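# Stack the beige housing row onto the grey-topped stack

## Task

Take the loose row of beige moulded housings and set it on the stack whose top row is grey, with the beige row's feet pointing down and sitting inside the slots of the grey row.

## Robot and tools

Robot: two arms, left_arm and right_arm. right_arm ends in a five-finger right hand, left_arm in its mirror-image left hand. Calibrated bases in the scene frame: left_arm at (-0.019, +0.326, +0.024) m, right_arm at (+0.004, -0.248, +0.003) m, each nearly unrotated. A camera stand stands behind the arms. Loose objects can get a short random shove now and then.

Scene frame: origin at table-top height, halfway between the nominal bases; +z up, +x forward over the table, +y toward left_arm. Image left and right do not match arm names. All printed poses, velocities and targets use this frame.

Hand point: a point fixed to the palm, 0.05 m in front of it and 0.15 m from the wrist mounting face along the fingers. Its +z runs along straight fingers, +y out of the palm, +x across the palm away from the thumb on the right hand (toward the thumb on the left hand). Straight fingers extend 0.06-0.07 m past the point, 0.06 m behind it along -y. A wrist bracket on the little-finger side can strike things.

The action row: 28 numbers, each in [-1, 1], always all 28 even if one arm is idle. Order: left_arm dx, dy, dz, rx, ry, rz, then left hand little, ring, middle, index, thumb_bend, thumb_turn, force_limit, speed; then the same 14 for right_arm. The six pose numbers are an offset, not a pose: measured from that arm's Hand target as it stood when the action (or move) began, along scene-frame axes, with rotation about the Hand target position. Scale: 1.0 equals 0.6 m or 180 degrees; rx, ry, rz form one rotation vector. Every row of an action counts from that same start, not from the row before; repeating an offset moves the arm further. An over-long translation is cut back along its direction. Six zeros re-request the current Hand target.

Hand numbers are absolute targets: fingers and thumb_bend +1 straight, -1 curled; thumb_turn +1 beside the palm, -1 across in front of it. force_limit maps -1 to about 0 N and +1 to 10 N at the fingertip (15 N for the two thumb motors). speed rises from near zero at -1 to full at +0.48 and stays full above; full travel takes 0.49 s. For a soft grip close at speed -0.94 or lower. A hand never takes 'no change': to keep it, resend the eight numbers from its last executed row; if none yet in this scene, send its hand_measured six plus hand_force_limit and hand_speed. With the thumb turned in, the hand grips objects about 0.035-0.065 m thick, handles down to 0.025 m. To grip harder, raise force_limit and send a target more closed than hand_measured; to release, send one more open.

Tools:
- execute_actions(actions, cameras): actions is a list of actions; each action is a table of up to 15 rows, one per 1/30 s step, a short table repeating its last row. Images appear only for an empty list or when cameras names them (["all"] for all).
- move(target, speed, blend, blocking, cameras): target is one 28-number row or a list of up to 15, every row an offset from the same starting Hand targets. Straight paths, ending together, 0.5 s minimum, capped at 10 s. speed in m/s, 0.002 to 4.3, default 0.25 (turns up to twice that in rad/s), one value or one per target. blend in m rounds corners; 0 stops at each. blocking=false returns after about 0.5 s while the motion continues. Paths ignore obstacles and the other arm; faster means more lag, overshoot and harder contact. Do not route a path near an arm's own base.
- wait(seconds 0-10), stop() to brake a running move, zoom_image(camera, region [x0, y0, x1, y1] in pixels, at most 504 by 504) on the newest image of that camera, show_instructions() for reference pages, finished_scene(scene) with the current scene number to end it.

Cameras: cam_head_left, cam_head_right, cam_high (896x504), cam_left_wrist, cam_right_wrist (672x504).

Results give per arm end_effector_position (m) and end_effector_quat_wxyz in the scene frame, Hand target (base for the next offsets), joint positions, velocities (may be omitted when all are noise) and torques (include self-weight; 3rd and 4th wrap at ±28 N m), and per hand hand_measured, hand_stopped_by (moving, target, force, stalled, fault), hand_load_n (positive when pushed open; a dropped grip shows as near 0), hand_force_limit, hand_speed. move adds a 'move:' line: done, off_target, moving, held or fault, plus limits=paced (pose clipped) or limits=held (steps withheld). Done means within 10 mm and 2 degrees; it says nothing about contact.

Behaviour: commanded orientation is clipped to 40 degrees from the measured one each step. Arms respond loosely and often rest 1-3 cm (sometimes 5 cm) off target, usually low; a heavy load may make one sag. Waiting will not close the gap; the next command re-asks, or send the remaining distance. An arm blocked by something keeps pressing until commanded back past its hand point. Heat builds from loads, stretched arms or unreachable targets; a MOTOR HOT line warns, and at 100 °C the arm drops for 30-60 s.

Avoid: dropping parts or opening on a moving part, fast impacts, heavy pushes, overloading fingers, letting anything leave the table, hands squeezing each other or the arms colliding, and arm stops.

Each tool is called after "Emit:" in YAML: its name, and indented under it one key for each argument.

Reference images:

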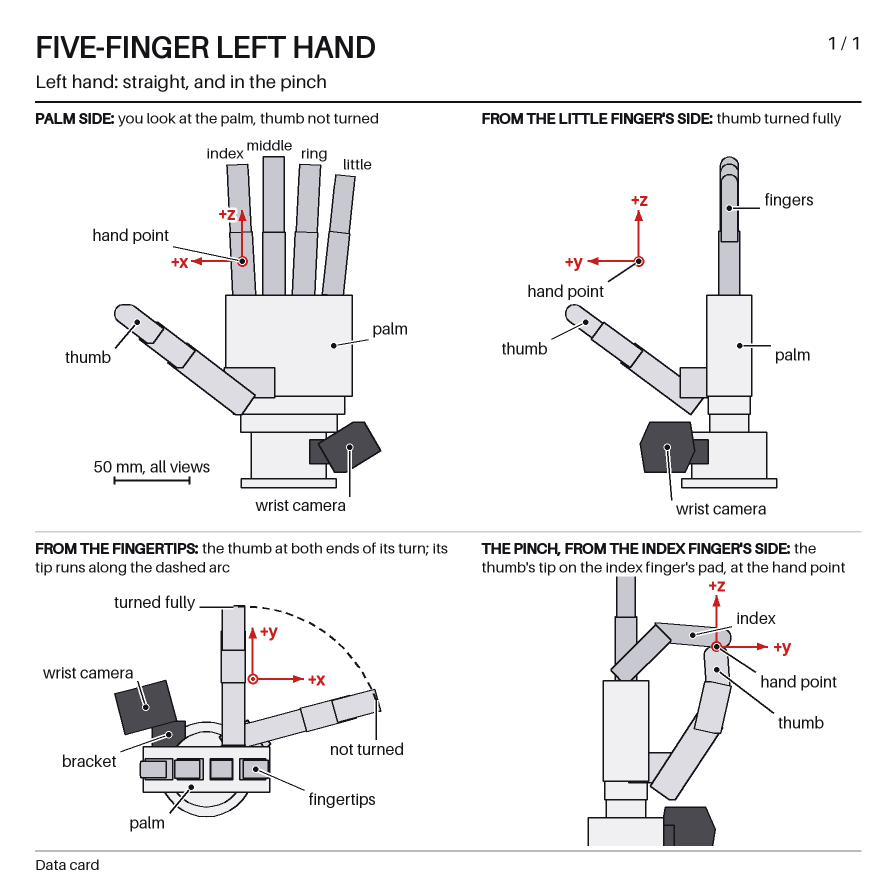

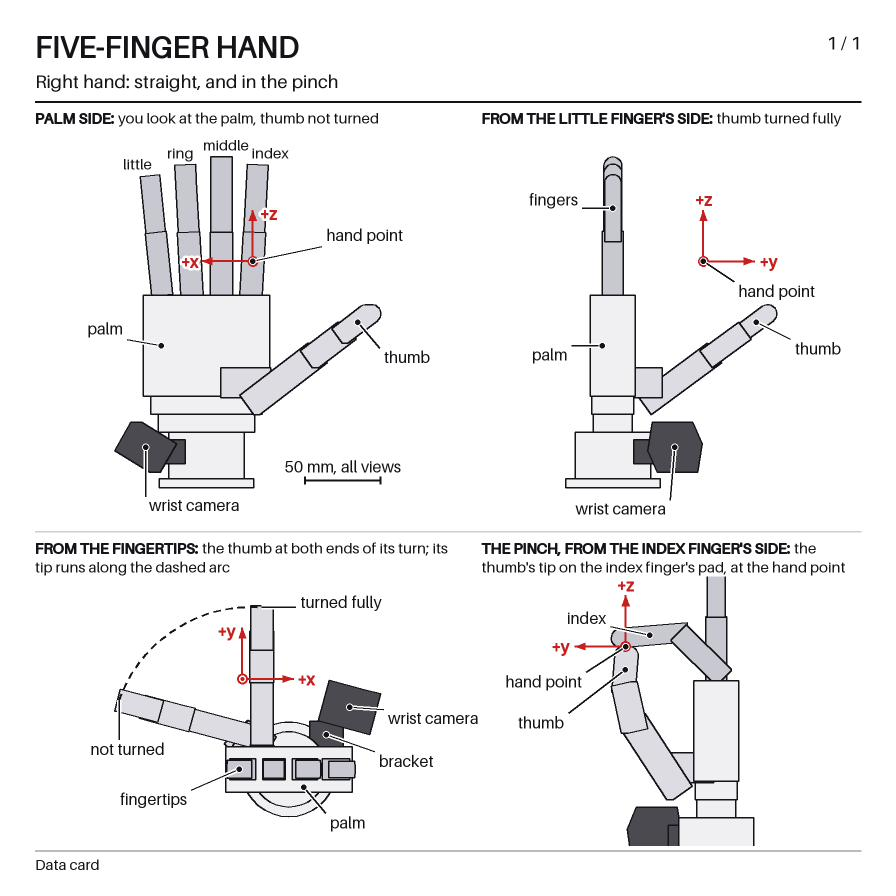

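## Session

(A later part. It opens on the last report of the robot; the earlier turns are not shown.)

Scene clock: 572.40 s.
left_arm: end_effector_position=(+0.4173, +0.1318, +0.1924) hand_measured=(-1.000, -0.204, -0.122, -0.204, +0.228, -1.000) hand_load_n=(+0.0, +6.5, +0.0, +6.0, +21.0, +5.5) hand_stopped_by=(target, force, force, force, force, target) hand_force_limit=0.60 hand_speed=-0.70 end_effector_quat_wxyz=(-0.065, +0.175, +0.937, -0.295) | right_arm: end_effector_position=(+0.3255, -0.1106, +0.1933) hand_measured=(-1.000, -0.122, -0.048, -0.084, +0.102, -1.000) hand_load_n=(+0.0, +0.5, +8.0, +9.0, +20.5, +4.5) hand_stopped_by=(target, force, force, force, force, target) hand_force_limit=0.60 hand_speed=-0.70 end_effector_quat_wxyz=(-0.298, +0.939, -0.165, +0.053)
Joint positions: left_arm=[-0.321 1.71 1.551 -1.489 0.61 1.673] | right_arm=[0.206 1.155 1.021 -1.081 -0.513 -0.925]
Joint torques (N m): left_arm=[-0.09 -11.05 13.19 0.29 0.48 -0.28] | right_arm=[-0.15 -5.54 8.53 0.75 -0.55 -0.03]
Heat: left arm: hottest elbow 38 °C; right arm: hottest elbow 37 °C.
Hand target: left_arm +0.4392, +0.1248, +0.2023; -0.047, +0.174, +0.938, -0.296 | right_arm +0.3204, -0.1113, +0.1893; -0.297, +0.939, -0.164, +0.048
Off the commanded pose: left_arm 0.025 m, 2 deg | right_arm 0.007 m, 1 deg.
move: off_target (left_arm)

Emit:
wait:
  seconds: 0.1
  cameras: ["cam_head_left","cam_high","cam_left_wrist","cam_right_wrist"]

Emit:
zoom_image:
  camera: "cam_head_left"
  region: [382, 280, 442, 340]

Emit:
zoom_image:
  camera: "cam_head_left"
  region: [440, 310, 500, 370]

Emit:
zoom_image:
  camera: "cam_high"
  region: [335, 210, 405, 280]

Emit:
zoom_image:
  camera: "cam_high"
  region: [390, 180, 460, 250]

Emit:
zoom_image:
  camera: "cam_left_wrist"
  region: [180, 20, 380, 300]

Emit:
zoom_image:
  camera: "cam_right_wrist"
  region: [340, 60, 540, 320]

Scene clock: 575.07 s.
left_arm: end_effector_position=(+0.4173, +0.1318, +0.1924) hand_measured=(-1.000, -0.204, -0.122, -0.204, +0.228, -1.000) hand_load_n=(+0.0, +6.5, +0.0, +5.5, +21.0, +6.0) hand_stopped_by=(target, force, force, force, force, target) hand_force_limit=0.60 hand_speed=-0.70 end_effector_quat_wxyz=(-0.065, +0.175, +0.937, -0.295) | right_arm: end_effector_position=(+0.3255, -0.1106, +0.1933) hand_measured=(-1.000, -0.122, -0.048, -0.084, +0.102, -1.000) hand_load_n=(+0.0, +0.5, +8.0, +9.0, +20.5, +4.5) hand_stopped_by=(target, force, force, force, force, target) hand_force_limit=0.60 hand_speed=-0.70 end_effector_quat_wxyz=(-0.298, +0.939, -0.165, +0.053)
Joint positions: left_arm=[-0.321 1.71 1.551 -1.489 0.61 1.673] | right_arm=[0.206 1.155 1.021 -1.081 -0.513 -0.925]
Joint torques (N m): left_arm=[-0.15 -11.05 13.18 0.28 0.48 -0.28] | right_arm=[-0.21 -5.54 8.53 0.75 -0.54 -0.03]
Heat: left arm: hottest elbow 38 °C; right arm: hottest elbow 37 °C.
Hand target: left_arm +0.4392, +0.1248, +0.2023; -0.047, +0.174, +0.938, -0.296 | right_arm +0.3204, -0.1113, +0.1893; -0.297, +0.939, -0.164, +0.048
Off the commanded pose: left_arm 0.025 m, 2 deg | right_arm 0.007 m, 1 deg.
wait: 0.10 s; at rest from the start
Images, in order (width x height): cam_head_left 896x504, cam_high 896x504, cam_left_wrist 672x504, cam_right_wrist 672x504.

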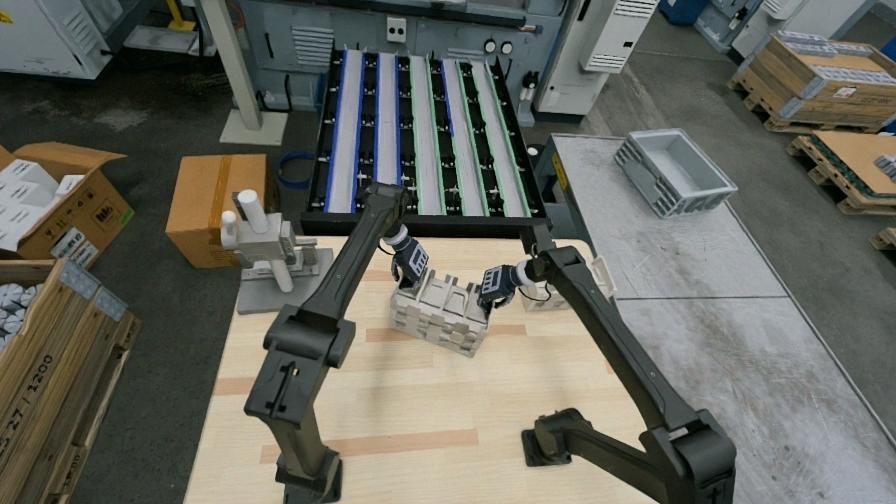

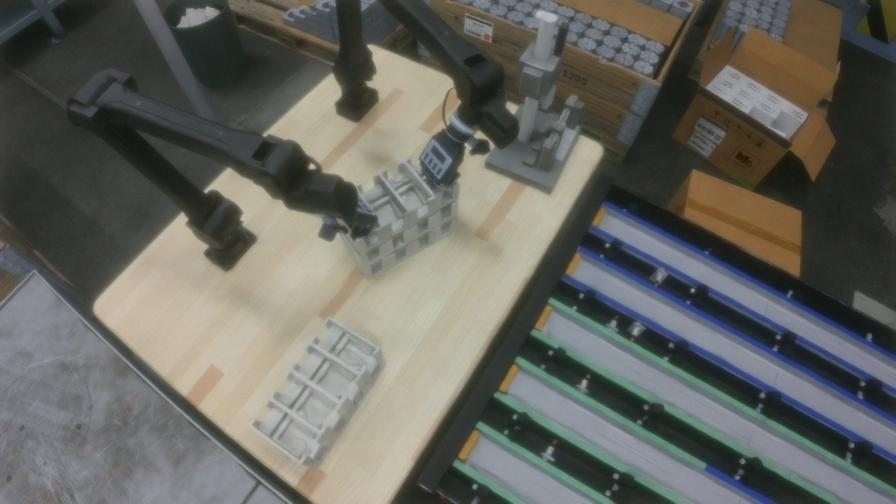

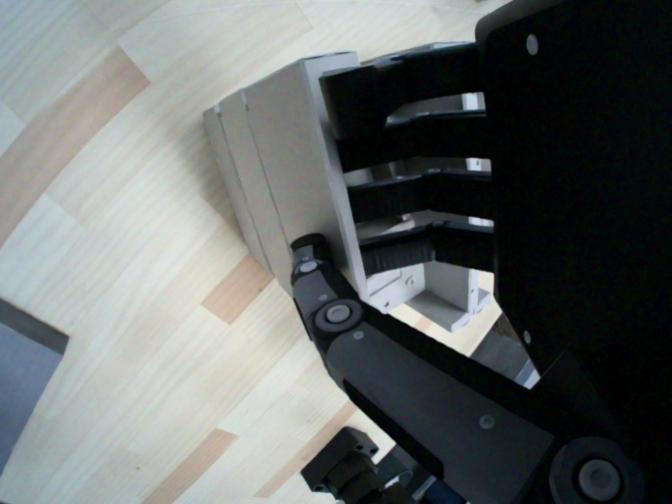

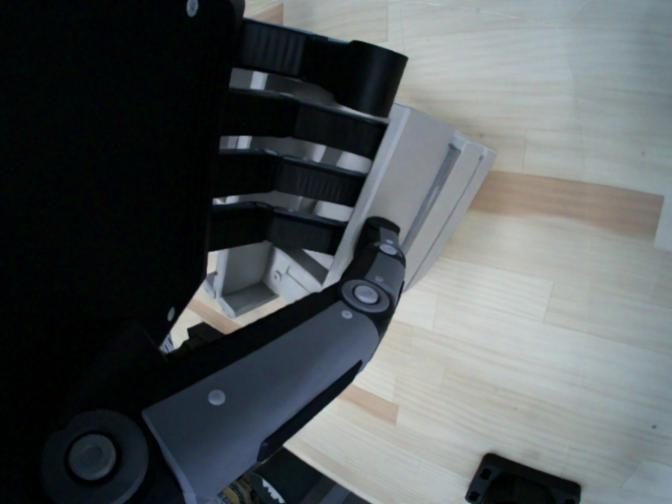

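Scaled by 8.400 from the camera's 896x504 image, which has a finer 1280x720 frame.

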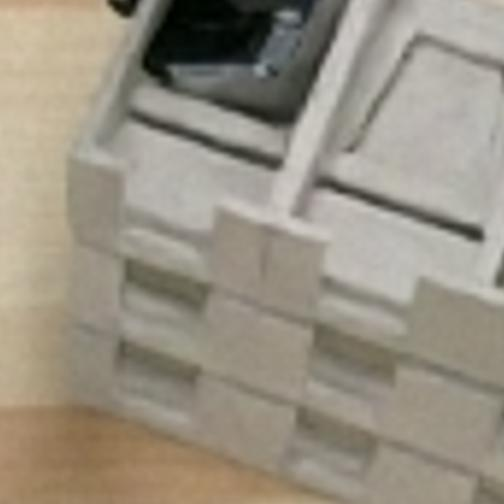

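Scaled by 8.400 from the camera's 896x504 image, which has a finer 1280x720 frame.

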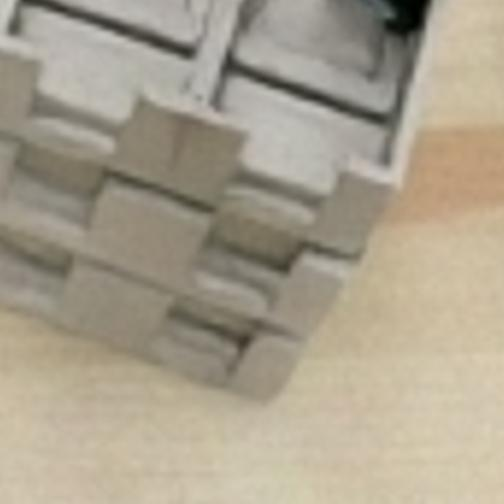

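Scaled by 7.200 from the camera's 896x504 image, which has a finer 1280x720 frame.

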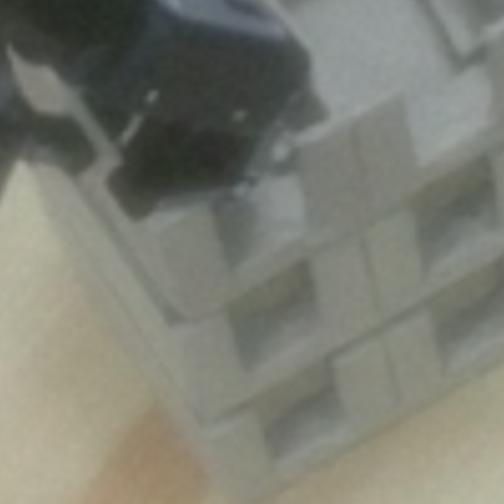

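Scaled by 7.200 from the camera's 896x504 image, which has a finer 1280x720 frame.

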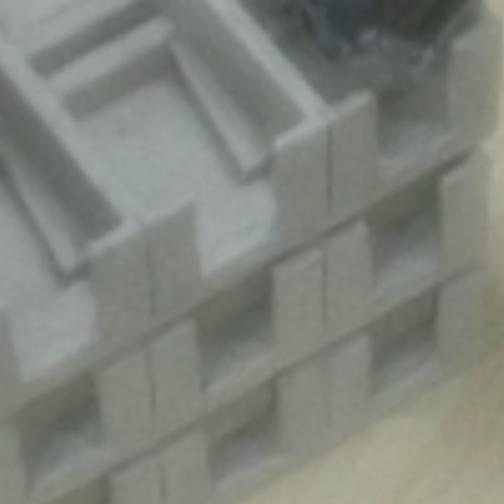

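Scaled by 1.800 from the camera's 672x504 image, which has a finer 960x720 frame.

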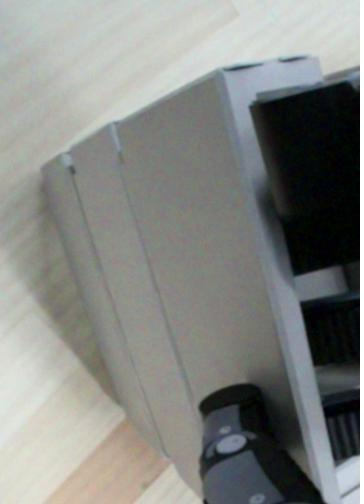

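Scaled by 1.938 from the camera's 672x504 image, which has a finer 960x720 frame.

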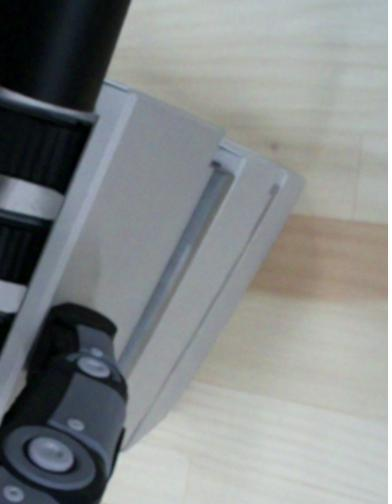

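Emit:
move:
  target:
    - [-0.004,-0.006,0.0,0,0,0,-1,-0.4,-0.4,-0.4,-0.6,-1,0.6,-0.7,-0.008,-0.01,-0.003,0,0,0,-1,-0.4,-0.4,-0.4,-0.6,-1,0.6,-0.7]
  speed: 0.04

Emit:
move:
  target:
    - [0.0,-0.004,0.0,0,0,0,-1,-0.4,-0.4,-0.4,-0.6,-1,0.6,-0.7,-0.004,-0.005,0.0,0,0,0,-1,-0.4,-0.4,-0.4,-0.6,-1,0.6,-0.7]
  speed: 0.04

Scene clock: 578.13 s.
left_arm: end_effector_position=(+0.4165, +0.1299, +0.1924) hand_measured=(-1.000, -0.204, -0.122, -0.204, +0.228, -1.000) hand_load_n=(-0.5, +6.0, +0.0, +6.5, +20.5, +6.0) hand_stopped_by=(target, force, force, force, force, target) hand_force_limit=0.60 hand_speed=-0.70 end_effector_quat_wxyz=(-0.066, +0.177, +0.937, -0.295) | right_arm: end_effector_position=(+0.3233, -0.1129, +0.1928) hand_measured=(-1.000, -0.122, -0.048, -0.084, +0.102, -1.000) hand_load_n=(+0.0, +1.5, +8.0, +8.5, +19.0, +4.0) hand_stopped_by=(target, force, force, force, force, target) hand_force_limit=0.60 hand_speed=-0.70 end_effector_quat_wxyz=(-0.302, +0.937, -0.167, +0.055)
Joint positions: left_arm=[-0.325 1.71 1.551 -1.489 0.61 1.673] | right_arm=[0.196 1.144 1.01 -1.077 -0.522 -0.926]
Joint torques (N m): left_arm=[-0.32 -11.4 12.75 0.51 0.49 -0.37] | right_arm=[-0.56 -5.6 8.24 0.29 -0.4 -0.18]
Heat: left arm: hottest elbow 39 °C; right arm: hottest elbow 36 °C.
Hand target: left_arm +0.4369, +0.1213, +0.2023; -0.047, +0.174, +0.938, -0.296 | right_arm +0.3155, -0.1172, +0.1873; -0.297, +0.939, -0.164, +0.048
Off the commanded pose: left_arm 0.024 m, 2 deg | right_arm 0.010 m, 1 deg.
move: off_target (left_arm)

Scene clock: 578.83 s.
left_arm: end_effector_position=(+0.4153, +0.1275, +0.1926) hand_measured=(-1.000, -0.204, -0.122, -0.204, +0.228, -1.000) hand_load_n=(+0.0, +5.5, +0.0, +7.0, +20.5, +6.0) hand_stopped_by=(target, force, force, force, force, target) hand_force_limit=0.60 hand_speed=-0.70 end_effector_quat_wxyz=(-0.067, +0.178, +0.936, -0.296) | right_arm: end_effector_position=(+0.3224, -0.1152, +0.1930) hand_measured=(-1.000, -0.122, -0.048, -0.084, +0.102, -1.000) hand_load_n=(+0.0, +1.0, +7.5, +8.5, +19.0, +4.0) hand_stopped_by=(target, force, force, force, force, target) hand_force_limit=0.60 hand_speed=-0.70 end_effector_quat_wxyz=(-0.304, +0.936, -0.167, +0.056)
Joint positions: left_arm=[-0.33 1.71 1.551 -1.489 0.612 1.67] | right_arm=[0.189 1.137 1.005 -1.077 -0.525 -0.932]
Joint torques (N m): left_arm=[-0.26 -11.34 12.88 0.61 0.46 -0.39] | right_arm=[-0.67 -5.54 8.25 0.06 -0.36 -0.21]
Heat: left arm: hottest elbow 39 °C; right arm: hottest elbow 36 °C.
Hand target: left_arm +0.4368, +0.1188, +0.2024; -0.047, +0.175, +0.938, -0.296 | right_arm +0.3132, -0.1202, +0.1874; -0.297, +0.939, -0.164, +0.048
Off the commanded pose: left_arm 0.025 m, 2 deg | right_arm 0.012 m, 1 deg.
move: off_target (left_arm, right_arm)

Emit:
move:
  target:
    - [0.0,0.01,0.0,0,0,0,-1,-0.4,-0.4,-0.4,-0.6,-1,0.6,-0.7,-0.004,0.01,-0.003,0,0,0,-1,-0.4,-0.4,-0.4,-0.6,-1,0.6,-0.7]
  speed: 0.04

Emit:
move:
  target:
    - [0.0,0.004,0.0,0,0,0,-1,-0.4,-0.4,-0.4,-0.6,-1,0.6,-0.7,-0.003,0.004,0.0,0,0,0,-1,-0.4,-0.4,-0.4,-0.6,-1,0.6,-0.7]
  speed: 0.04

Scene clock: 580.80 s.
left_arm: end_effector_position=(+0.4152, +0.1275, +0.1926) hand_measured=(-1.000, -0.204, -0.122, -0.204, +0.228, -1.000) hand_load_n=(+0.0, +5.0, +0.0, +7.0, +20.5, +6.0) hand_stopped_by=(target, force, force, force, force, target) hand_force_limit=0.60 hand_speed=-0.70 end_effector_quat_wxyz=(-0.067, +0.178, +0.936, -0.296) | right_arm: end_effector_position=(+0.3217, -0.1152, +0.1927) hand_measured=(-1.000, -0.122, -0.048, -0.084, +0.102, -1.000) hand_load_n=(+0.0, +1.0, +7.5, +7.5, +19.0, +3.5) hand_stopped_by=(target, force, force, force, force, target) hand_force_limit=0.60 hand_speed=-0.70 end_effector_quat_wxyz=(-0.304, +0.936, -0.166, +0.059)
Joint positions: left_arm=[-0.33 1.71 1.551 -1.489 0.612 1.67] | right_arm=[0.19 1.131 0.999 -1.071 -0.525 -0.932]
Joint torques (N m): left_arm=[0.44 -11.52 12.56 0.36 0.42 -0.26] | right_arm=[0.91 -5.36 7.98 0.39 -0.14 0]
Heat: left arm: hottest elbow 39 °C; right arm: hottest elbow 36 °C.
Hand target: left_arm +0.4368, +0.1247, +0.2024; -0.047, +0.175, +0.938, -0.296 | right_arm +0.3108, -0.1142, +0.1856; -0.298, +0.939, -0.164, +0.048
Off the commanded pose: left_arm 0.024 m, 2 deg | right_arm 0.013 m, 2 deg.
move: off_target (left_arm, right_arm)

Scene clock: 581.50 s.
left_arm: end_effector_position=(+0.4154, +0.1273, +0.1926) hand_measured=(-1.000, -0.204, -0.122, -0.204, +0.228, -1.000) hand_load_n=(+0.0, +6.0, +0.0, +6.5, +20.5, +5.5) hand_stopped_by=(target, force, force, force, force, target) hand_force_limit=0.60 hand_speed=-0.70 end_effector_quat_wxyz=(-0.067, +0.179, +0.936, -0.296) | right_arm: end_effector_position=(+0.3211, -0.1149, +0.1927) hand_measured=(-1.000, -0.122, -0.048, -0.084, +0.102, -1.000) hand_load_n=(+0.0, +0.5, +7.5, +7.5, +19.5, +2.5) hand_stopped_by=(target, force, force, force, force, target) hand_force_limit=0.60 hand_speed=-0.70 end_effector_quat_wxyz=(-0.303, +0.936, -0.166, +0.062)
Joint positions: left_arm=[-0.33 1.71 1.551 -1.489 0.613 1.672] | right_arm=[0.194 1.126 0.996 -1.067 -0.518 -0.927]
Joint torques (N m): left_arm=[0.73 -11.63 12.44 0.27 0.38 -0.23] | right_arm=[1.2 -5.25 7.95 0.4 -0.29 0.05]
Heat: left arm: hottest elbow 39 °C; right arm: hottest elbow 36 °C.
Hand target: left_arm +0.4368, +0.1271, +0.2024; -0.047, +0.175, +0.938, -0.296 | right_arm +0.3090, -0.1119, +0.1857; -0.297, +0.939, -0.164, +0.048
Off the commanded pose: left_arm 0.024 m, 2 deg | right_arm 0.014 m, 2 deg.
move: off_target (left_arm, right_arm)

Emit:
move:
  target:
    - [0.0,0.003,0.0,0,0,0,-1,-0.4,-0.4,-0.4,-0.6,-1,0.6,-0.7,0,0.003,0.0,0,0,0,-1,-0.4,-0.4,-0.4,-0.6,-1,0.6,-0.7]
  speed: 0.02

Emit:
move:
  target:
    - [0.0,0.003,0.0,0,0,0,-1,-0.4,-0.4,-0.4,-0.6,-1,0.6,-0.7,0,0.003,0.0,0,0,0,-1,-0.4,-0.4,-0.4,-0.6,-1,0.6,-0.7]
  speed: 0.02

Emit:
move:
  target:
    - [0.0,0.003,0.0,0,0,0,-1,-0.4,-0.4,-0.4,-0.6,-1,0.6,-0.7,0,0.003,0.0,0,0,0,-1,-0.4,-0.4,-0.4,-0.6,-1,0.6,-0.7]
  speed: 0.02

Scene clock: 583.17 s.
left_arm: end_effector_position=(+0.4155, +0.1273, +0.1926) hand_measured=(-1.000, -0.204, -0.122, -0.204, +0.228, -1.000) hand_load_n=(+0.0, +6.5, +0.0, +6.5, +20.5, +5.5) hand_stopped_by=(target, force, force, force, force, target) hand_force_limit=0.60 hand_speed=-0.70 end_effector_quat_wxyz=(-0.067, +0.180, +0.936, -0.296) | right_arm: end_effector_position=(+0.3210, -0.1144, +0.1927) hand_measured=(-1.000, -0.122, -0.048, -0.084, +0.102, -1.000) hand_load_n=(+0.0, +0.5, +7.5, +7.5, +20.0, +2.5) hand_stopped_by=(target, force, force, force, force, target) hand_force_limit=0.60 hand_speed=-0.70 end_effector_quat_wxyz=(-0.301, +0.937, -0.167, +0.062)
Joint positions: left_arm=[-0.33 1.71 1.551 -1.489 0.613 1.674] | right_arm=[0.197 1.126 0.996 -1.066 -0.514 -0.922]
Joint torques (N m): left_arm=[0.91 -11.69 12.34 0.2 0.37 -0.21] | right_arm=[1.44 -5.25 7.98 0.46 -0.38 0.06]
Heat: left arm: hottest elbow 39 °C; right arm: hottest elbow 36 °C.
Hand target: left_arm +0.4368, +0.1289, +0.2024; -0.047, +0.175, +0.938, -0.296 | right_arm +0.3090, -0.1100, +0.1856; -0.297, +0.939, -0.164, +0.048
Off the commanded pose: left_arm 0.024 m, 2 deg | right_arm 0.015 m, 2 deg.
move: off_target (left_arm, right_arm)

Scene clock: 583.87 s.
left_arm: end_effector_position=(+0.4157, +0.1275, +0.1925) hand_measured=(-1.000, -0.204, -0.122, -0.204, +0.228, -1.000) hand_load_n=(+0.0, +7.0, +0.0, +6.0, +20.5, +5.5) hand_stopped_by=(target, force, force, force, force, target) hand_force_limit=0.60 hand_speed=-0.70 end_effector_quat_wxyz=(-0.066, +0.181, +0.935, -0.296) | right_arm: end_effector_position=(+0.3206, -0.1138, +0.1928) hand_measured=(-1.000, -0.122, -0.048, -0.084, +0.102, -1.000) hand_load_n=(+0.0, +0.5, +7.5, +7.5, +20.0, +3.0) hand_stopped_by=(target, force, force, force, force, target) hand_force_limit=0.60 hand_speed=-0.70 end_effector_quat_wxyz=(-0.300, +0.937, -0.169, +0.062)
Joint positions: left_arm=[-0.329 1.71 1.551 -1.489 0.613 1.677] | right_arm=[0.201 1.125 0.996 -1.066 -0.51 -0.917]
Joint torques (N m): left_arm=[1.14 -11.81 12.23 0.13 0.36 -0.2] | right_arm=[1.67 -5.13 7.98 0.57 -0.47 0.06]
Heat: left arm: hottest elbow 39 °C; right arm: hottest elbow 36 °C.
Hand target: left_arm +0.4368, +0.1307, +0.2024; -0.047, +0.174, +0.938, -0.296 | right_arm +0.3090, -0.1082, +0.1856; -0.298, +0.939, -0.164, +0.048
Off the commanded pose: left_arm 0.023 m, 2 deg | right_arm 0.015 m, 2 deg.
move: off_target (left_arm, right_arm)

Scene clock: 584.57 s.
left_arm: end_effector_position=(+0.4160, +0.1288, +0.1925) hand_measured=(-1.000, -0.204, -0.122, -0.204, +0.228, -1.000) hand_load_n=(+0.0, +7.5, +0.5, +5.5, +20.5, +5.0) hand_stopped_by=(target, force, force, force, force, target) hand_force_limit=0.60 hand_speed=-0.70 end_effector_quat_wxyz=(-0.066, +0.182, +0.935, -0.297) | right_arm: end_effector_position=(+0.3203, -0.1124, +0.1928) hand_measured=(-1.000, -0.122, -0.048, -0.084, +0.102, -1.000) hand_load_n=(+0.0, +0.0, +7.5, +8.0, +20.5, +3.0) hand_stopped_by=(target, force, force, force, force, target) hand_force_limit=0.60 hand_speed=-0.70 end_effector_quat_wxyz=(-0.300, +0.937, -0.170, +0.062)
Joint positions: left_arm=[-0.327 1.71 1.551 -1.491 0.613 1.682] | right_arm=[0.205 1.125 0.996 -1.064 -0.507 -0.911]
Joint torques (N m): left_arm=[1.2 -11.81 12.14 0.14 0.35 -0.22] | right_arm=[1.73 -5.13 8.01 0.64 -0.51 0.05]
Heat: left arm: hottest elbow 39 °C; right arm: hottest elbow 36 °C.
Hand target: left_arm +0.4368, +0.1327, +0.2024; -0.047, +0.174, +0.938, -0.296 | right_arm +0.3090, -0.1065, +0.1856; -0.297, +0.939, -0.164, +0.048
Off the commanded pose: left_arm 0.023 m, 2 deg | right_arm 0.015 m, 2 deg.
move: off_target (left_arm, right_arm)

Emit:
wait:
  seconds: 0.1
  cameras: ["cam_head_left","cam_high","cam_left_wrist","cam_right_wrist"]

Emit:
zoom_image:
  camera: "cam_head_left"
  region: [382, 280, 442, 340]

Emit:
zoom_image:
  camera: "cam_head_left"
  region: [440, 310, 500, 370]

Emit:
zoom_image:
  camera: "cam_high"
  region: [335, 210, 405, 280]

Emit:
zoom_image:
  camera: "cam_high"
  region: [390, 180, 460, 250]

Emit:
zoom_image:
  camera: "cam_left_wrist"
  region: [180, 20, 380, 300]

Emit:
zoom_image:
  camera: "cam_right_wrist"
  region: [340, 60, 540, 320]

Scene clock: 586.33 s.
left_arm: end_effector_position=(+0.4160, +0.1288, +0.1925) hand_measured=(-1.000, -0.204, -0.122, -0.204, +0.228, -1.000) hand_load_n=(+0.0, +7.5, +0.0, +5.5, +20.5, +5.5) hand_stopped_by=(target, force, force, force, force, target) hand_force_limit=0.60 hand_speed=-0.70 end_effector_quat_wxyz=(-0.066, +0.182, +0.935, -0.297) | right_arm: end_effector_position=(+0.3203, -0.1124, +0.1928) hand_measured=(-1.000, -0.122, -0.048, -0.084, +0.102, -1.000) hand_load_n=(+0.0, +0.5, +7.5, +7.5, +20.0, +3.0) hand_stopped_by=(target, force, force, force, force, target) hand_force_limit=0.60 hand_speed=-0.70 end_effector_quat_wxyz=(-0.300, +0.937, -0.170, +0.062)
Joint positions: left_arm=[-0.327 1.71 1.551 -1.491 0.613 1.682] | right_arm=[0.205 1.125 0.996 -1.064 -0.507 -0.911]
Joint torques (N m): left_arm=[1.2 -11.81 12.14 0.13 0.35 -0.21] | right_arm=[1.67 -5.13 8.01 0.61 -0.51 0.06]
Heat: left arm: hottest elbow 39 °C; right arm: hottest elbow 36 °C.
Hand target: left_arm +0.4368, +0.1327, +0.2024; -0.047, +0.174, +0.938, -0.296 | right_arm +0.3090, -0.1065, +0.1856; -0.297, +0.939, -0.164, +0.048
Off the commanded pose: left_arm 0.023 m, 2 deg | right_arm 0.015 m, 2 deg.
wait: 0.10 s; at rest from the start
Images, in order (width x height): cam_head_left 896x504, cam_high 896x504, cam_left_wrist 672x504, cam_right_wrist 672x504.

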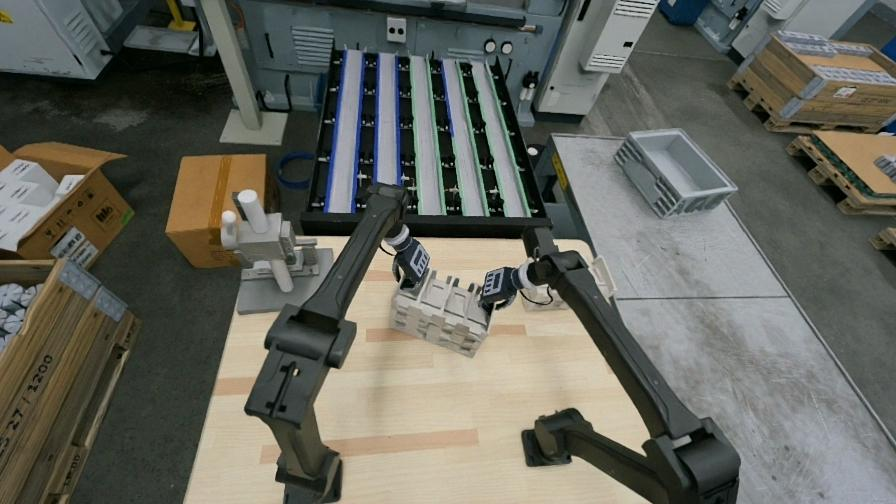

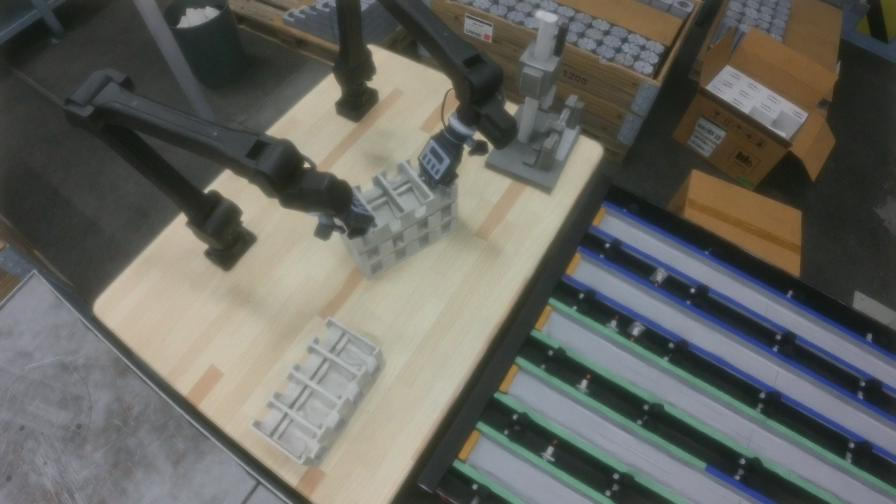

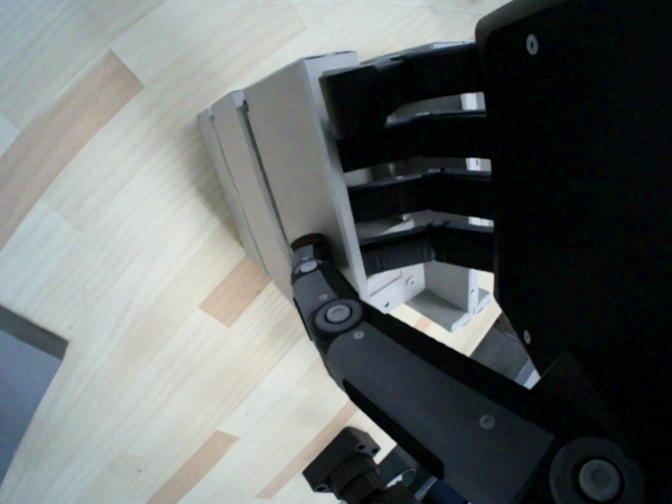

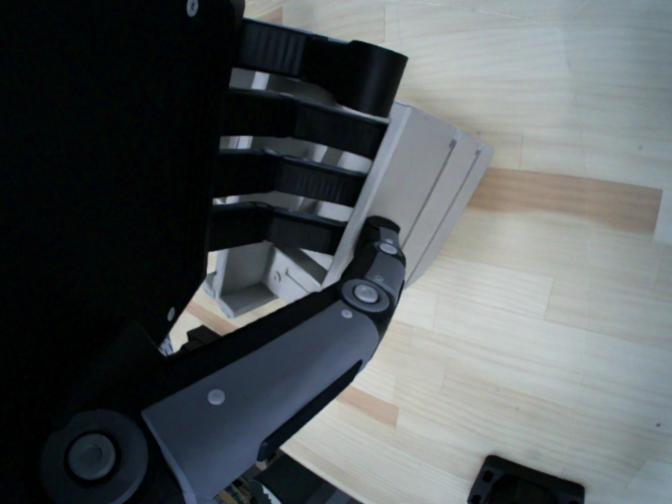

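Scaled by 8.400 from the camera's 896x504 image, which has a finer 1280x720 frame.

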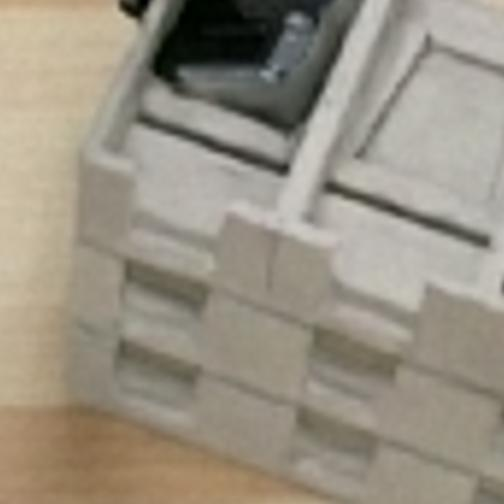

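Scaled by 8.400 from the camera's 896x504 image, which has a finer 1280x720 frame.

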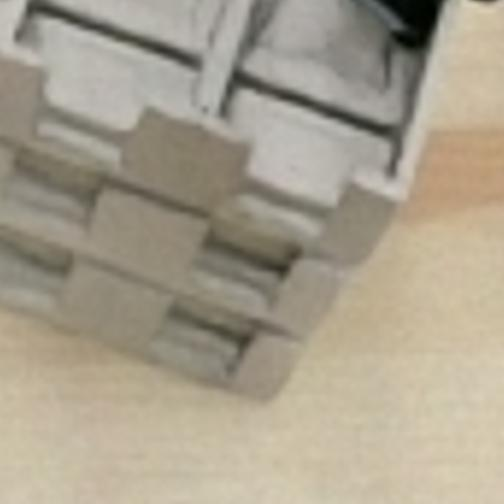

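Scaled by 7.200 from the camera's 896x504 image, which has a finer 1280x720 frame.

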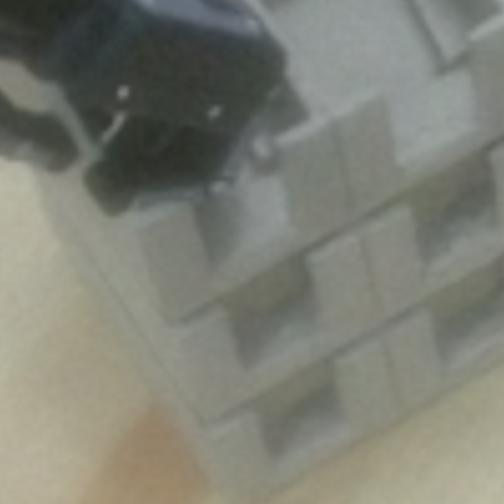

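Scaled by 7.200 from the camera's 896x504 image, which has a finer 1280x720 frame.

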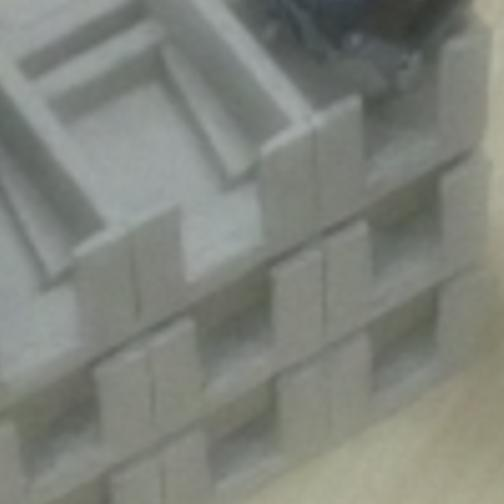

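Scaled by 1.800 from the camera's 672x504 image, which has a finer 960x720 frame.

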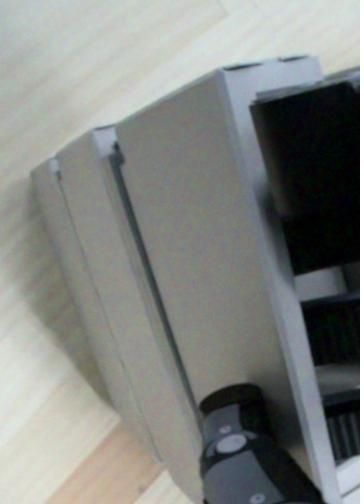

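Scaled by 1.938 from the camera's 672x504 image, which has a finer 960x720 frame.

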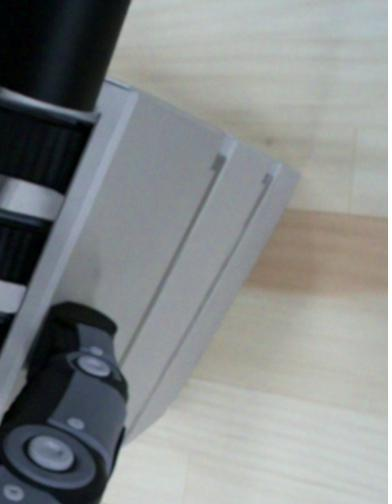

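Emit:
move:
  target:
    - [0.0,0.002,0.0,0,0,0,-1,-0.4,-0.4,-0.4,-0.6,-1,0.6,-0.7,0,0.002,-0.002,0,0,0,-1,-0.4,-0.4,-0.4,-0.6,-1,0.6,-0.7]
  speed: 0.02

Emit:
move:
  target:
    - [0.0,0.002,0.0,0,0,0,-1,-0.4,-0.4,-0.4,-0.6,-1,0.6,-0.7,0,0.002,-0.002,0,0,0,-1,-0.4,-0.4,-0.4,-0.6,-1,0.6,-0.7]
  speed: 0.02

Scene clock: 588.87 s.
left_arm: end_effector_position=(+0.4162, +0.1299, +0.1926) hand_measured=(-1.000, -0.204, -0.122, -0.204, +0.228, -1.000) hand_load_n=(+0.0, +7.5, +0.0, +5.5, +20.5, +5.0) hand_stopped_by=(target, force, force, force, force, target) hand_force_limit=0.60 hand_speed=-0.70 end_effector_quat_wxyz=(-0.066, +0.182, +0.935, -0.297) | right_arm: end_effector_position=(+0.3203, -0.1112, +0.1927) hand_measured=(-1.000, -0.122, -0.048, -0.084, +0.102, -1.000) hand_load_n=(+0.0, +0.5, +7.5, +7.5, +20.5, +2.5) hand_stopped_by=(target, force, force, force, force, target) hand_force_limit=0.60 hand_speed=-0.70 end_effector_quat_wxyz=(-0.300, +0.937, -0.170, +0.063)
Joint positions: left_arm=[-0.324 1.71 1.551 -1.493 0.613 1.685] | right_arm=[0.209 1.124 0.994 -1.059 -0.506 -0.906]
Joint torques (N m): left_arm=[1.2 -11.87 12.07 0.14 0.34 -0.22] | right_arm=[1.73 -4.95 7.92 0.66 -0.5 0.05]
Heat: left arm: hottest elbow 39 °C; right arm: hottest elbow 36 °C.
Hand target: left_arm +0.4368, +0.1339, +0.2025; -0.047, +0.174, +0.938, -0.296 | right_arm +0.3090, -0.1052, +0.1844; -0.297, +0.939, -0.164, +0.048
Off the commanded pose: left_arm 0.023 m, 2 deg | right_arm 0.015 m, 2 deg.
move: off_target (left_arm, right_arm)

Scene clock: 589.57 s.
left_arm: end_effector_position=(+0.4164, +0.1310, +0.1926) hand_measured=(-1.000, -0.204, -0.122, -0.204, +0.228, -1.000) hand_load_n=(+0.0, +7.5, +0.0, +5.5, +20.5, +5.0) hand_stopped_by=(target, force, force, force, force, target) hand_force_limit=0.60 hand_speed=-0.70 end_effector_quat_wxyz=(-0.066, +0.182, +0.935, -0.297) | right_arm: end_effector_position=(+0.3204, -0.1101, +0.1926) hand_measured=(-1.000, -0.122, -0.048, -0.084, +0.102, -1.000) hand_load_n=(+0.0, +0.0, +7.0, +7.0, +20.5, +2.5) hand_stopped_by=(target, force, force, force, force, target) hand_force_limit=0.60 hand_speed=-0.70 end_effector_quat_wxyz=(-0.301, +0.936, -0.170, +0.064)
Joint positions: left_arm=[-0.322 1.71 1.551 -1.494 0.613 1.688] | right_arm=[0.212 1.123 0.993 -1.055 -0.504 -0.901]
Joint torques (N m): left_arm=[1.2 -11.87 12.03 0.14 0.34 -0.22] | right_arm=[1.73 -4.89 7.8 0.69 -0.5 0.05]
Heat: left arm: hottest elbow 39 °C; right arm: hottest elbow 36 °C.
Hand target: left_arm +0.4368, +0.1350, +0.2025; -0.047, +0.174, +0.938, -0.296 | right_arm +0.3090, -0.1041, +0.1832; -0.297, +0.939, -0.164, +0.048
Off the commanded pose: left_arm 0.023 m, 2 deg | right_arm 0.016 m, 2 deg.
move: off_target (left_arm, right_arm)

Emit:
move:
  target:
    - [0.002,0.001,0.0,0,0,0,-1,-0.4,-0.4,-0.4,-0.6,-1,0.6,-0.7,0.002,0.001,-0.00,0,0,0,-1,-0.4,-0.4,-0.4,-0.6,-1,0.6,-0.7]
  speed: 0.02
  cameras: ["cam_head_left","cam_high","cam_left_wrist","cam_right_wrist"]

Emit:
zoom_image:
  camera: "cam_head_left"
  region: [382, 280, 442, 340]

Emit:
zoom_image:
  camera: "cam_head_left"
  region: [440, 310, 500, 370]

Emit:
zoom_image:
  camera: "cam_high"
  region: [335, 210, 405, 280]

Emit:
zoom_image:
  camera: "cam_high"
  region: [390, 180, 460, 250]

Emit:
zoom_image:
  camera: "cam_left_wrist"
  region: [180, 20, 380, 300]

Emit:
zoom_image:
  camera: "cam_right_wrist"
  region: [340, 60, 540, 320]

Scene clock: 596.77 s.
left_arm: end_effector_position=(+0.4165, +0.1316, +0.1926) hand_measured=(-1.000, -0.204, -0.122, -0.204, +0.228, -1.000) hand_load_n=(+0.0, +8.0, +0.5, +6.0, +20.5, +5.5) hand_stopped_by=(target, force, force, force, force, target) hand_force_limit=0.60 hand_speed=-0.70 end_effector_quat_wxyz=(-0.066, +0.182, +0.935, -0.297) | right_arm: end_effector_position=(+0.3205, -0.1094, +0.1927) hand_measured=(-1.000, -0.122, -0.048, -0.084, +0.102, -1.000) hand_load_n=(-0.5, +0.0, +7.5, +7.0, +20.5, +3.0) hand_stopped_by=(target, force, force, force, force, target) hand_force_limit=0.60 hand_speed=-0.70 end_effector_quat_wxyz=(-0.301, +0.936, -0.170, +0.064)
Joint positions: left_arm=[-0.321 1.71 1.551 -1.496 0.613 1.69] | right_arm=[0.213 1.123 0.993 -1.053 -0.504 -0.9]
Joint torques (N m): left_arm=[1.32 -11.69 12.3 0.09 0.34 -0.22] | right_arm=[1.79 -4.6 8.05 0.66 -0.49 0.02]
Heat: left arm: hottest elbow 39 °C; right arm: hottest elbow 35 °C.
Hand target: left_arm +0.4380, +0.1356, +0.2025; -0.047, +0.174, +0.938, -0.296 | right_arm +0.3102, -0.1034, +0.1833; -0.298, +0.939, -0.164, +0.048
Off the commanded pose: left_arm 0.024 m, 2 deg | right_arm 0.015 m, 2 deg.
move: off_target (left_arm, right_arm)
Images, in order (width x height): cam_head_left 896x504, cam_high 896x504, cam_left_wrist 672x504, cam_right_wrist 672x504.

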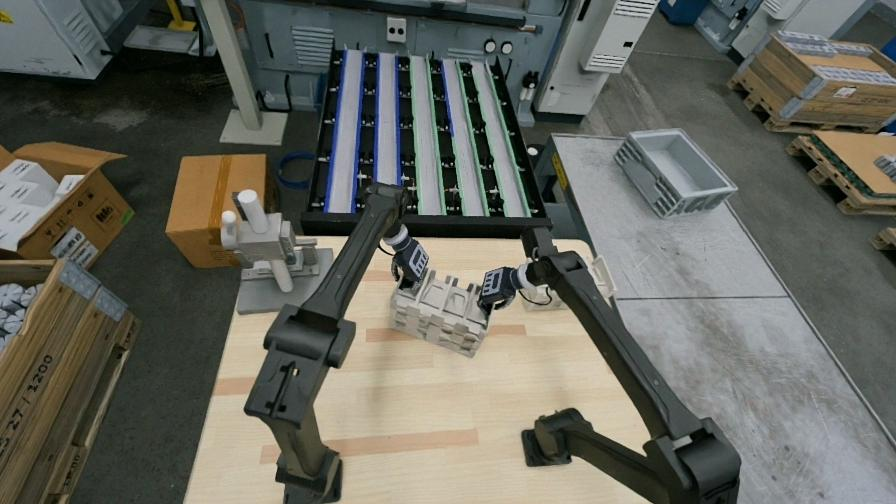

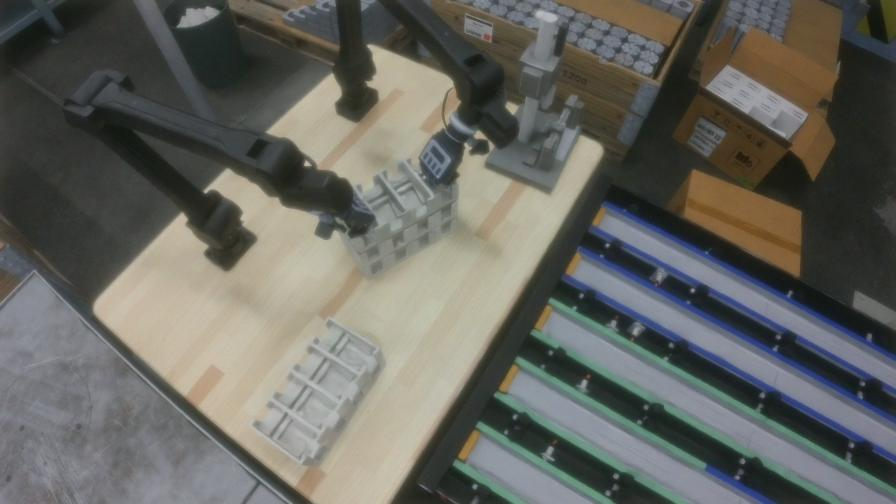

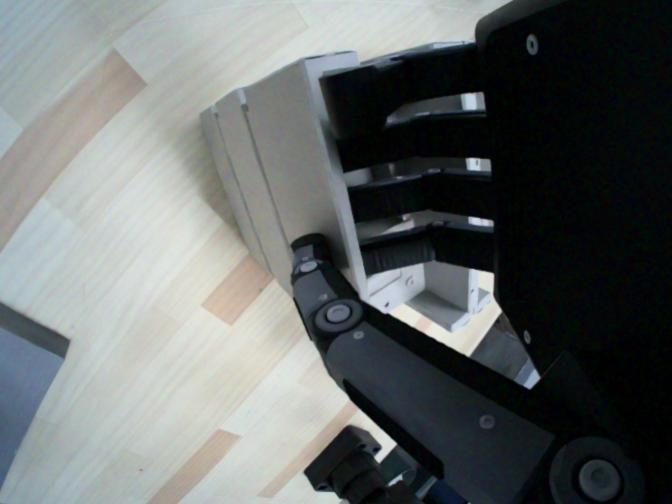

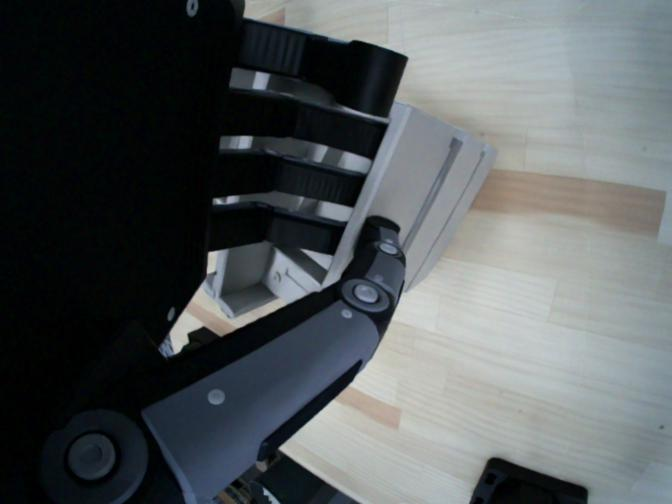

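Scaled by 8.400 from the camera's 896x504 image, which has a finer 1280x720 frame.

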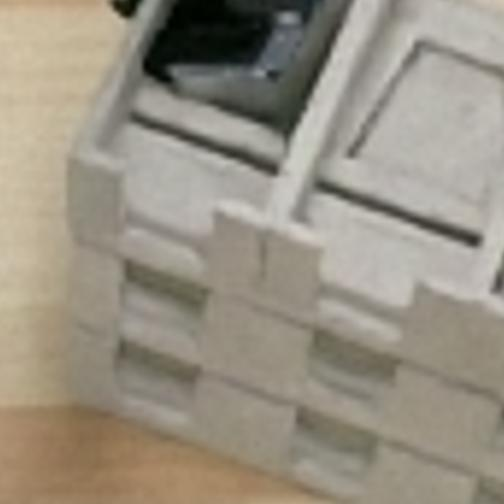

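Scaled by 8.400 from the camera's 896x504 image, which has a finer 1280x720 frame.

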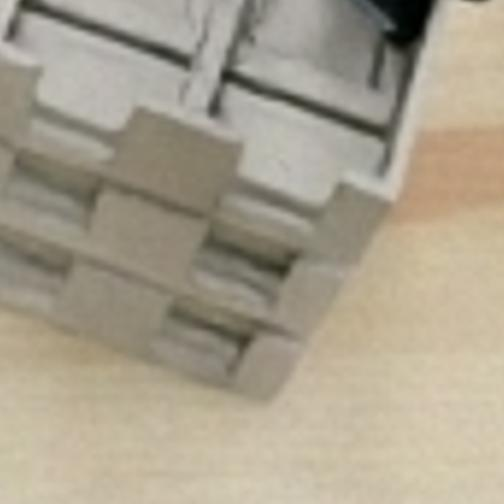

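Scaled by 7.200 from the camera's 896x504 image, which has a finer 1280x720 frame.

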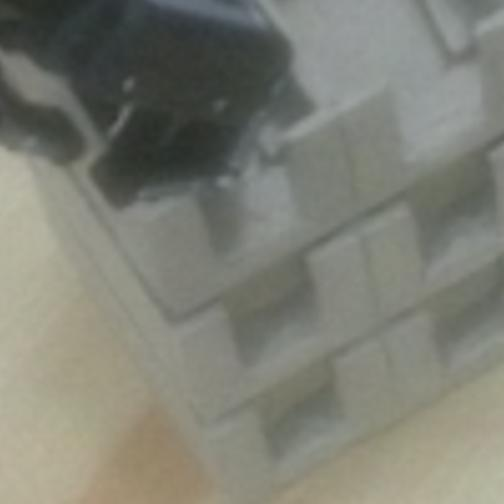

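Scaled by 7.200 from the camera's 896x504 image, which has a finer 1280x720 frame.

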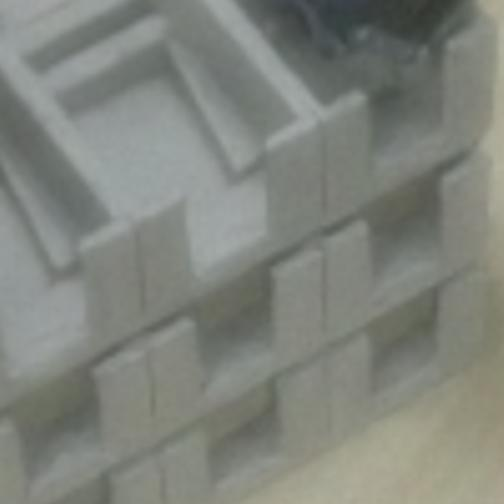

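Scaled by 1.800 from the camera's 672x504 image, which has a finer 960x720 frame.

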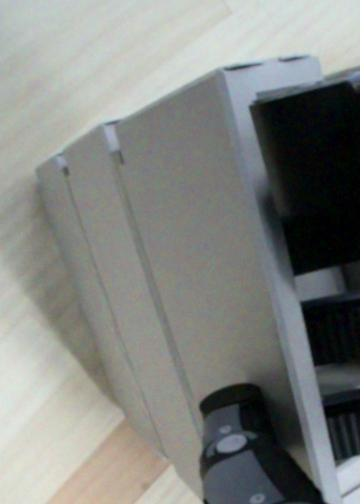

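Scaled by 1.938 from the camera's 672x504 image, which has a finer 960x720 frame.

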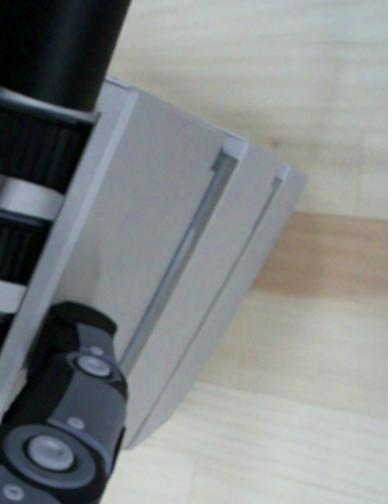

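Emit:
move:
  target:
    - [0.002,-0.001,0.0,0,0,0,-1,-0.4,-0.4,-0.4,-0.6,-1,0.6,-0.7,0.012,-0.003,-0.00,0,0,0,-1,-0.4,-0.4,-0.4,-0.6,-1,0.6,-0.7]
  speed: 0.02

Emit:
move:
  target:
    - [0.002,-0.001,0.0,0,0,0,-1,-0.4,-0.4,-0.4,-0.6,-1,0.6,-0.7,0.006,-0.002,-0.00,0,0,0,-1,-0.4,-0.4,-0.4,-0.6,-1,0.6,-0.7]
  speed: 0.02

Scene clock: 599.20 s.
left_arm: end_effector_position=(+0.4166, +0.1318, +0.1926) hand_measured=(-1.000, -0.204, -0.122, -0.204, +0.228, -1.000) hand_load_n=(+0.0, +7.5, +0.5, +6.0, +20.5, +5.0) hand_stopped_by=(target, force, force, force, force, target) hand_force_limit=0.60 hand_speed=-0.70 end_effector_quat_wxyz=(-0.066, +0.182, +0.935, -0.297) | right_arm: end_effector_position=(+0.3205, -0.1094, +0.1923) hand_measured=(-1.000, -0.122, -0.048, -0.084, +0.102, -1.000) hand_load_n=(+0.0, +0.0, +7.0, +7.0, +20.0, +2.5) hand_stopped_by=(target, force, force, force, force, target) hand_force_limit=0.60 hand_speed=-0.70 end_effector_quat_wxyz=(-0.301, +0.936, -0.170, +0.064)
Joint positions: left_arm=[-0.321 1.71 1.551 -1.496 0.613 1.69] | right_arm=[0.213 1.124 0.993 -1.053 -0.504 -0.899]
Joint torques (N m): left_arm=[1.14 -11.4 12.64 0.1 0.34 -0.23] | right_arm=[0.85 -3.25 9.31 0.69 -0.63 -0.08]
Heat: left arm: hottest elbow 39 °C; right arm: hottest elbow 35 °C.
Hand target: left_arm +0.4392, +0.1351, +0.2024; -0.047, +0.174, +0.938, -0.296 | right_arm +0.3174, -0.1053, +0.1831; -0.297, +0.939, -0.164, +0.048
Off the commanded pose: left_arm 0.025 m, 2 deg | right_arm 0.010 m, 2 deg.
move: off_target (left_arm)

Scene clock: 599.90 s.
left_arm: end_effector_position=(+0.4165, +0.1320, +0.1925) hand_measured=(-1.000, -0.204, -0.122, -0.204, +0.228, -1.000) hand_load_n=(+0.0, +7.5, +0.0, +5.5, +20.5, +5.5) hand_stopped_by=(target, force, force, force, force, target) hand_force_limit=0.60 hand_speed=-0.70 end_effector_quat_wxyz=(-0.067, +0.182, +0.935, -0.297) | right_arm: end_effector_position=(+0.3205, -0.1090, +0.1920) hand_measured=(-1.000, -0.122, -0.048, -0.084, +0.102, -1.000) hand_load_n=(+0.0, +0.0, +7.0, +7.0, +20.0, +3.0) hand_stopped_by=(target, force, force, force, force, target) hand_force_limit=0.60 hand_speed=-0.70 end_effector_quat_wxyz=(-0.301, +0.936, -0.170, +0.062)
Joint positions: left_arm=[-0.32 1.711 1.551 -1.496 0.613 1.69] | right_arm=[0.213 1.125 0.993 -1.053 -0.506 -0.899]
Joint torques (N m): left_arm=[1.08 -11.16 12.97 0.1 0.34 -0.23] | right_arm=[0.44 -2.73 9.98 0.66 -0.64 -0.14]
Heat: left arm: hottest elbow 39 °C; right arm: hottest elbow 35 °C.
Hand target: left_arm +0.4403, +0.1343, +0.2024; -0.047, +0.174, +0.938, -0.296 | right_arm +0.3209, -0.1064, +0.1832; -0.298, +0.939, -0.164, +0.048
Off the commanded pose: left_arm 0.026 m, 2 deg | right_arm 0.009 m, 2 deg.
move: off_target (left_arm)


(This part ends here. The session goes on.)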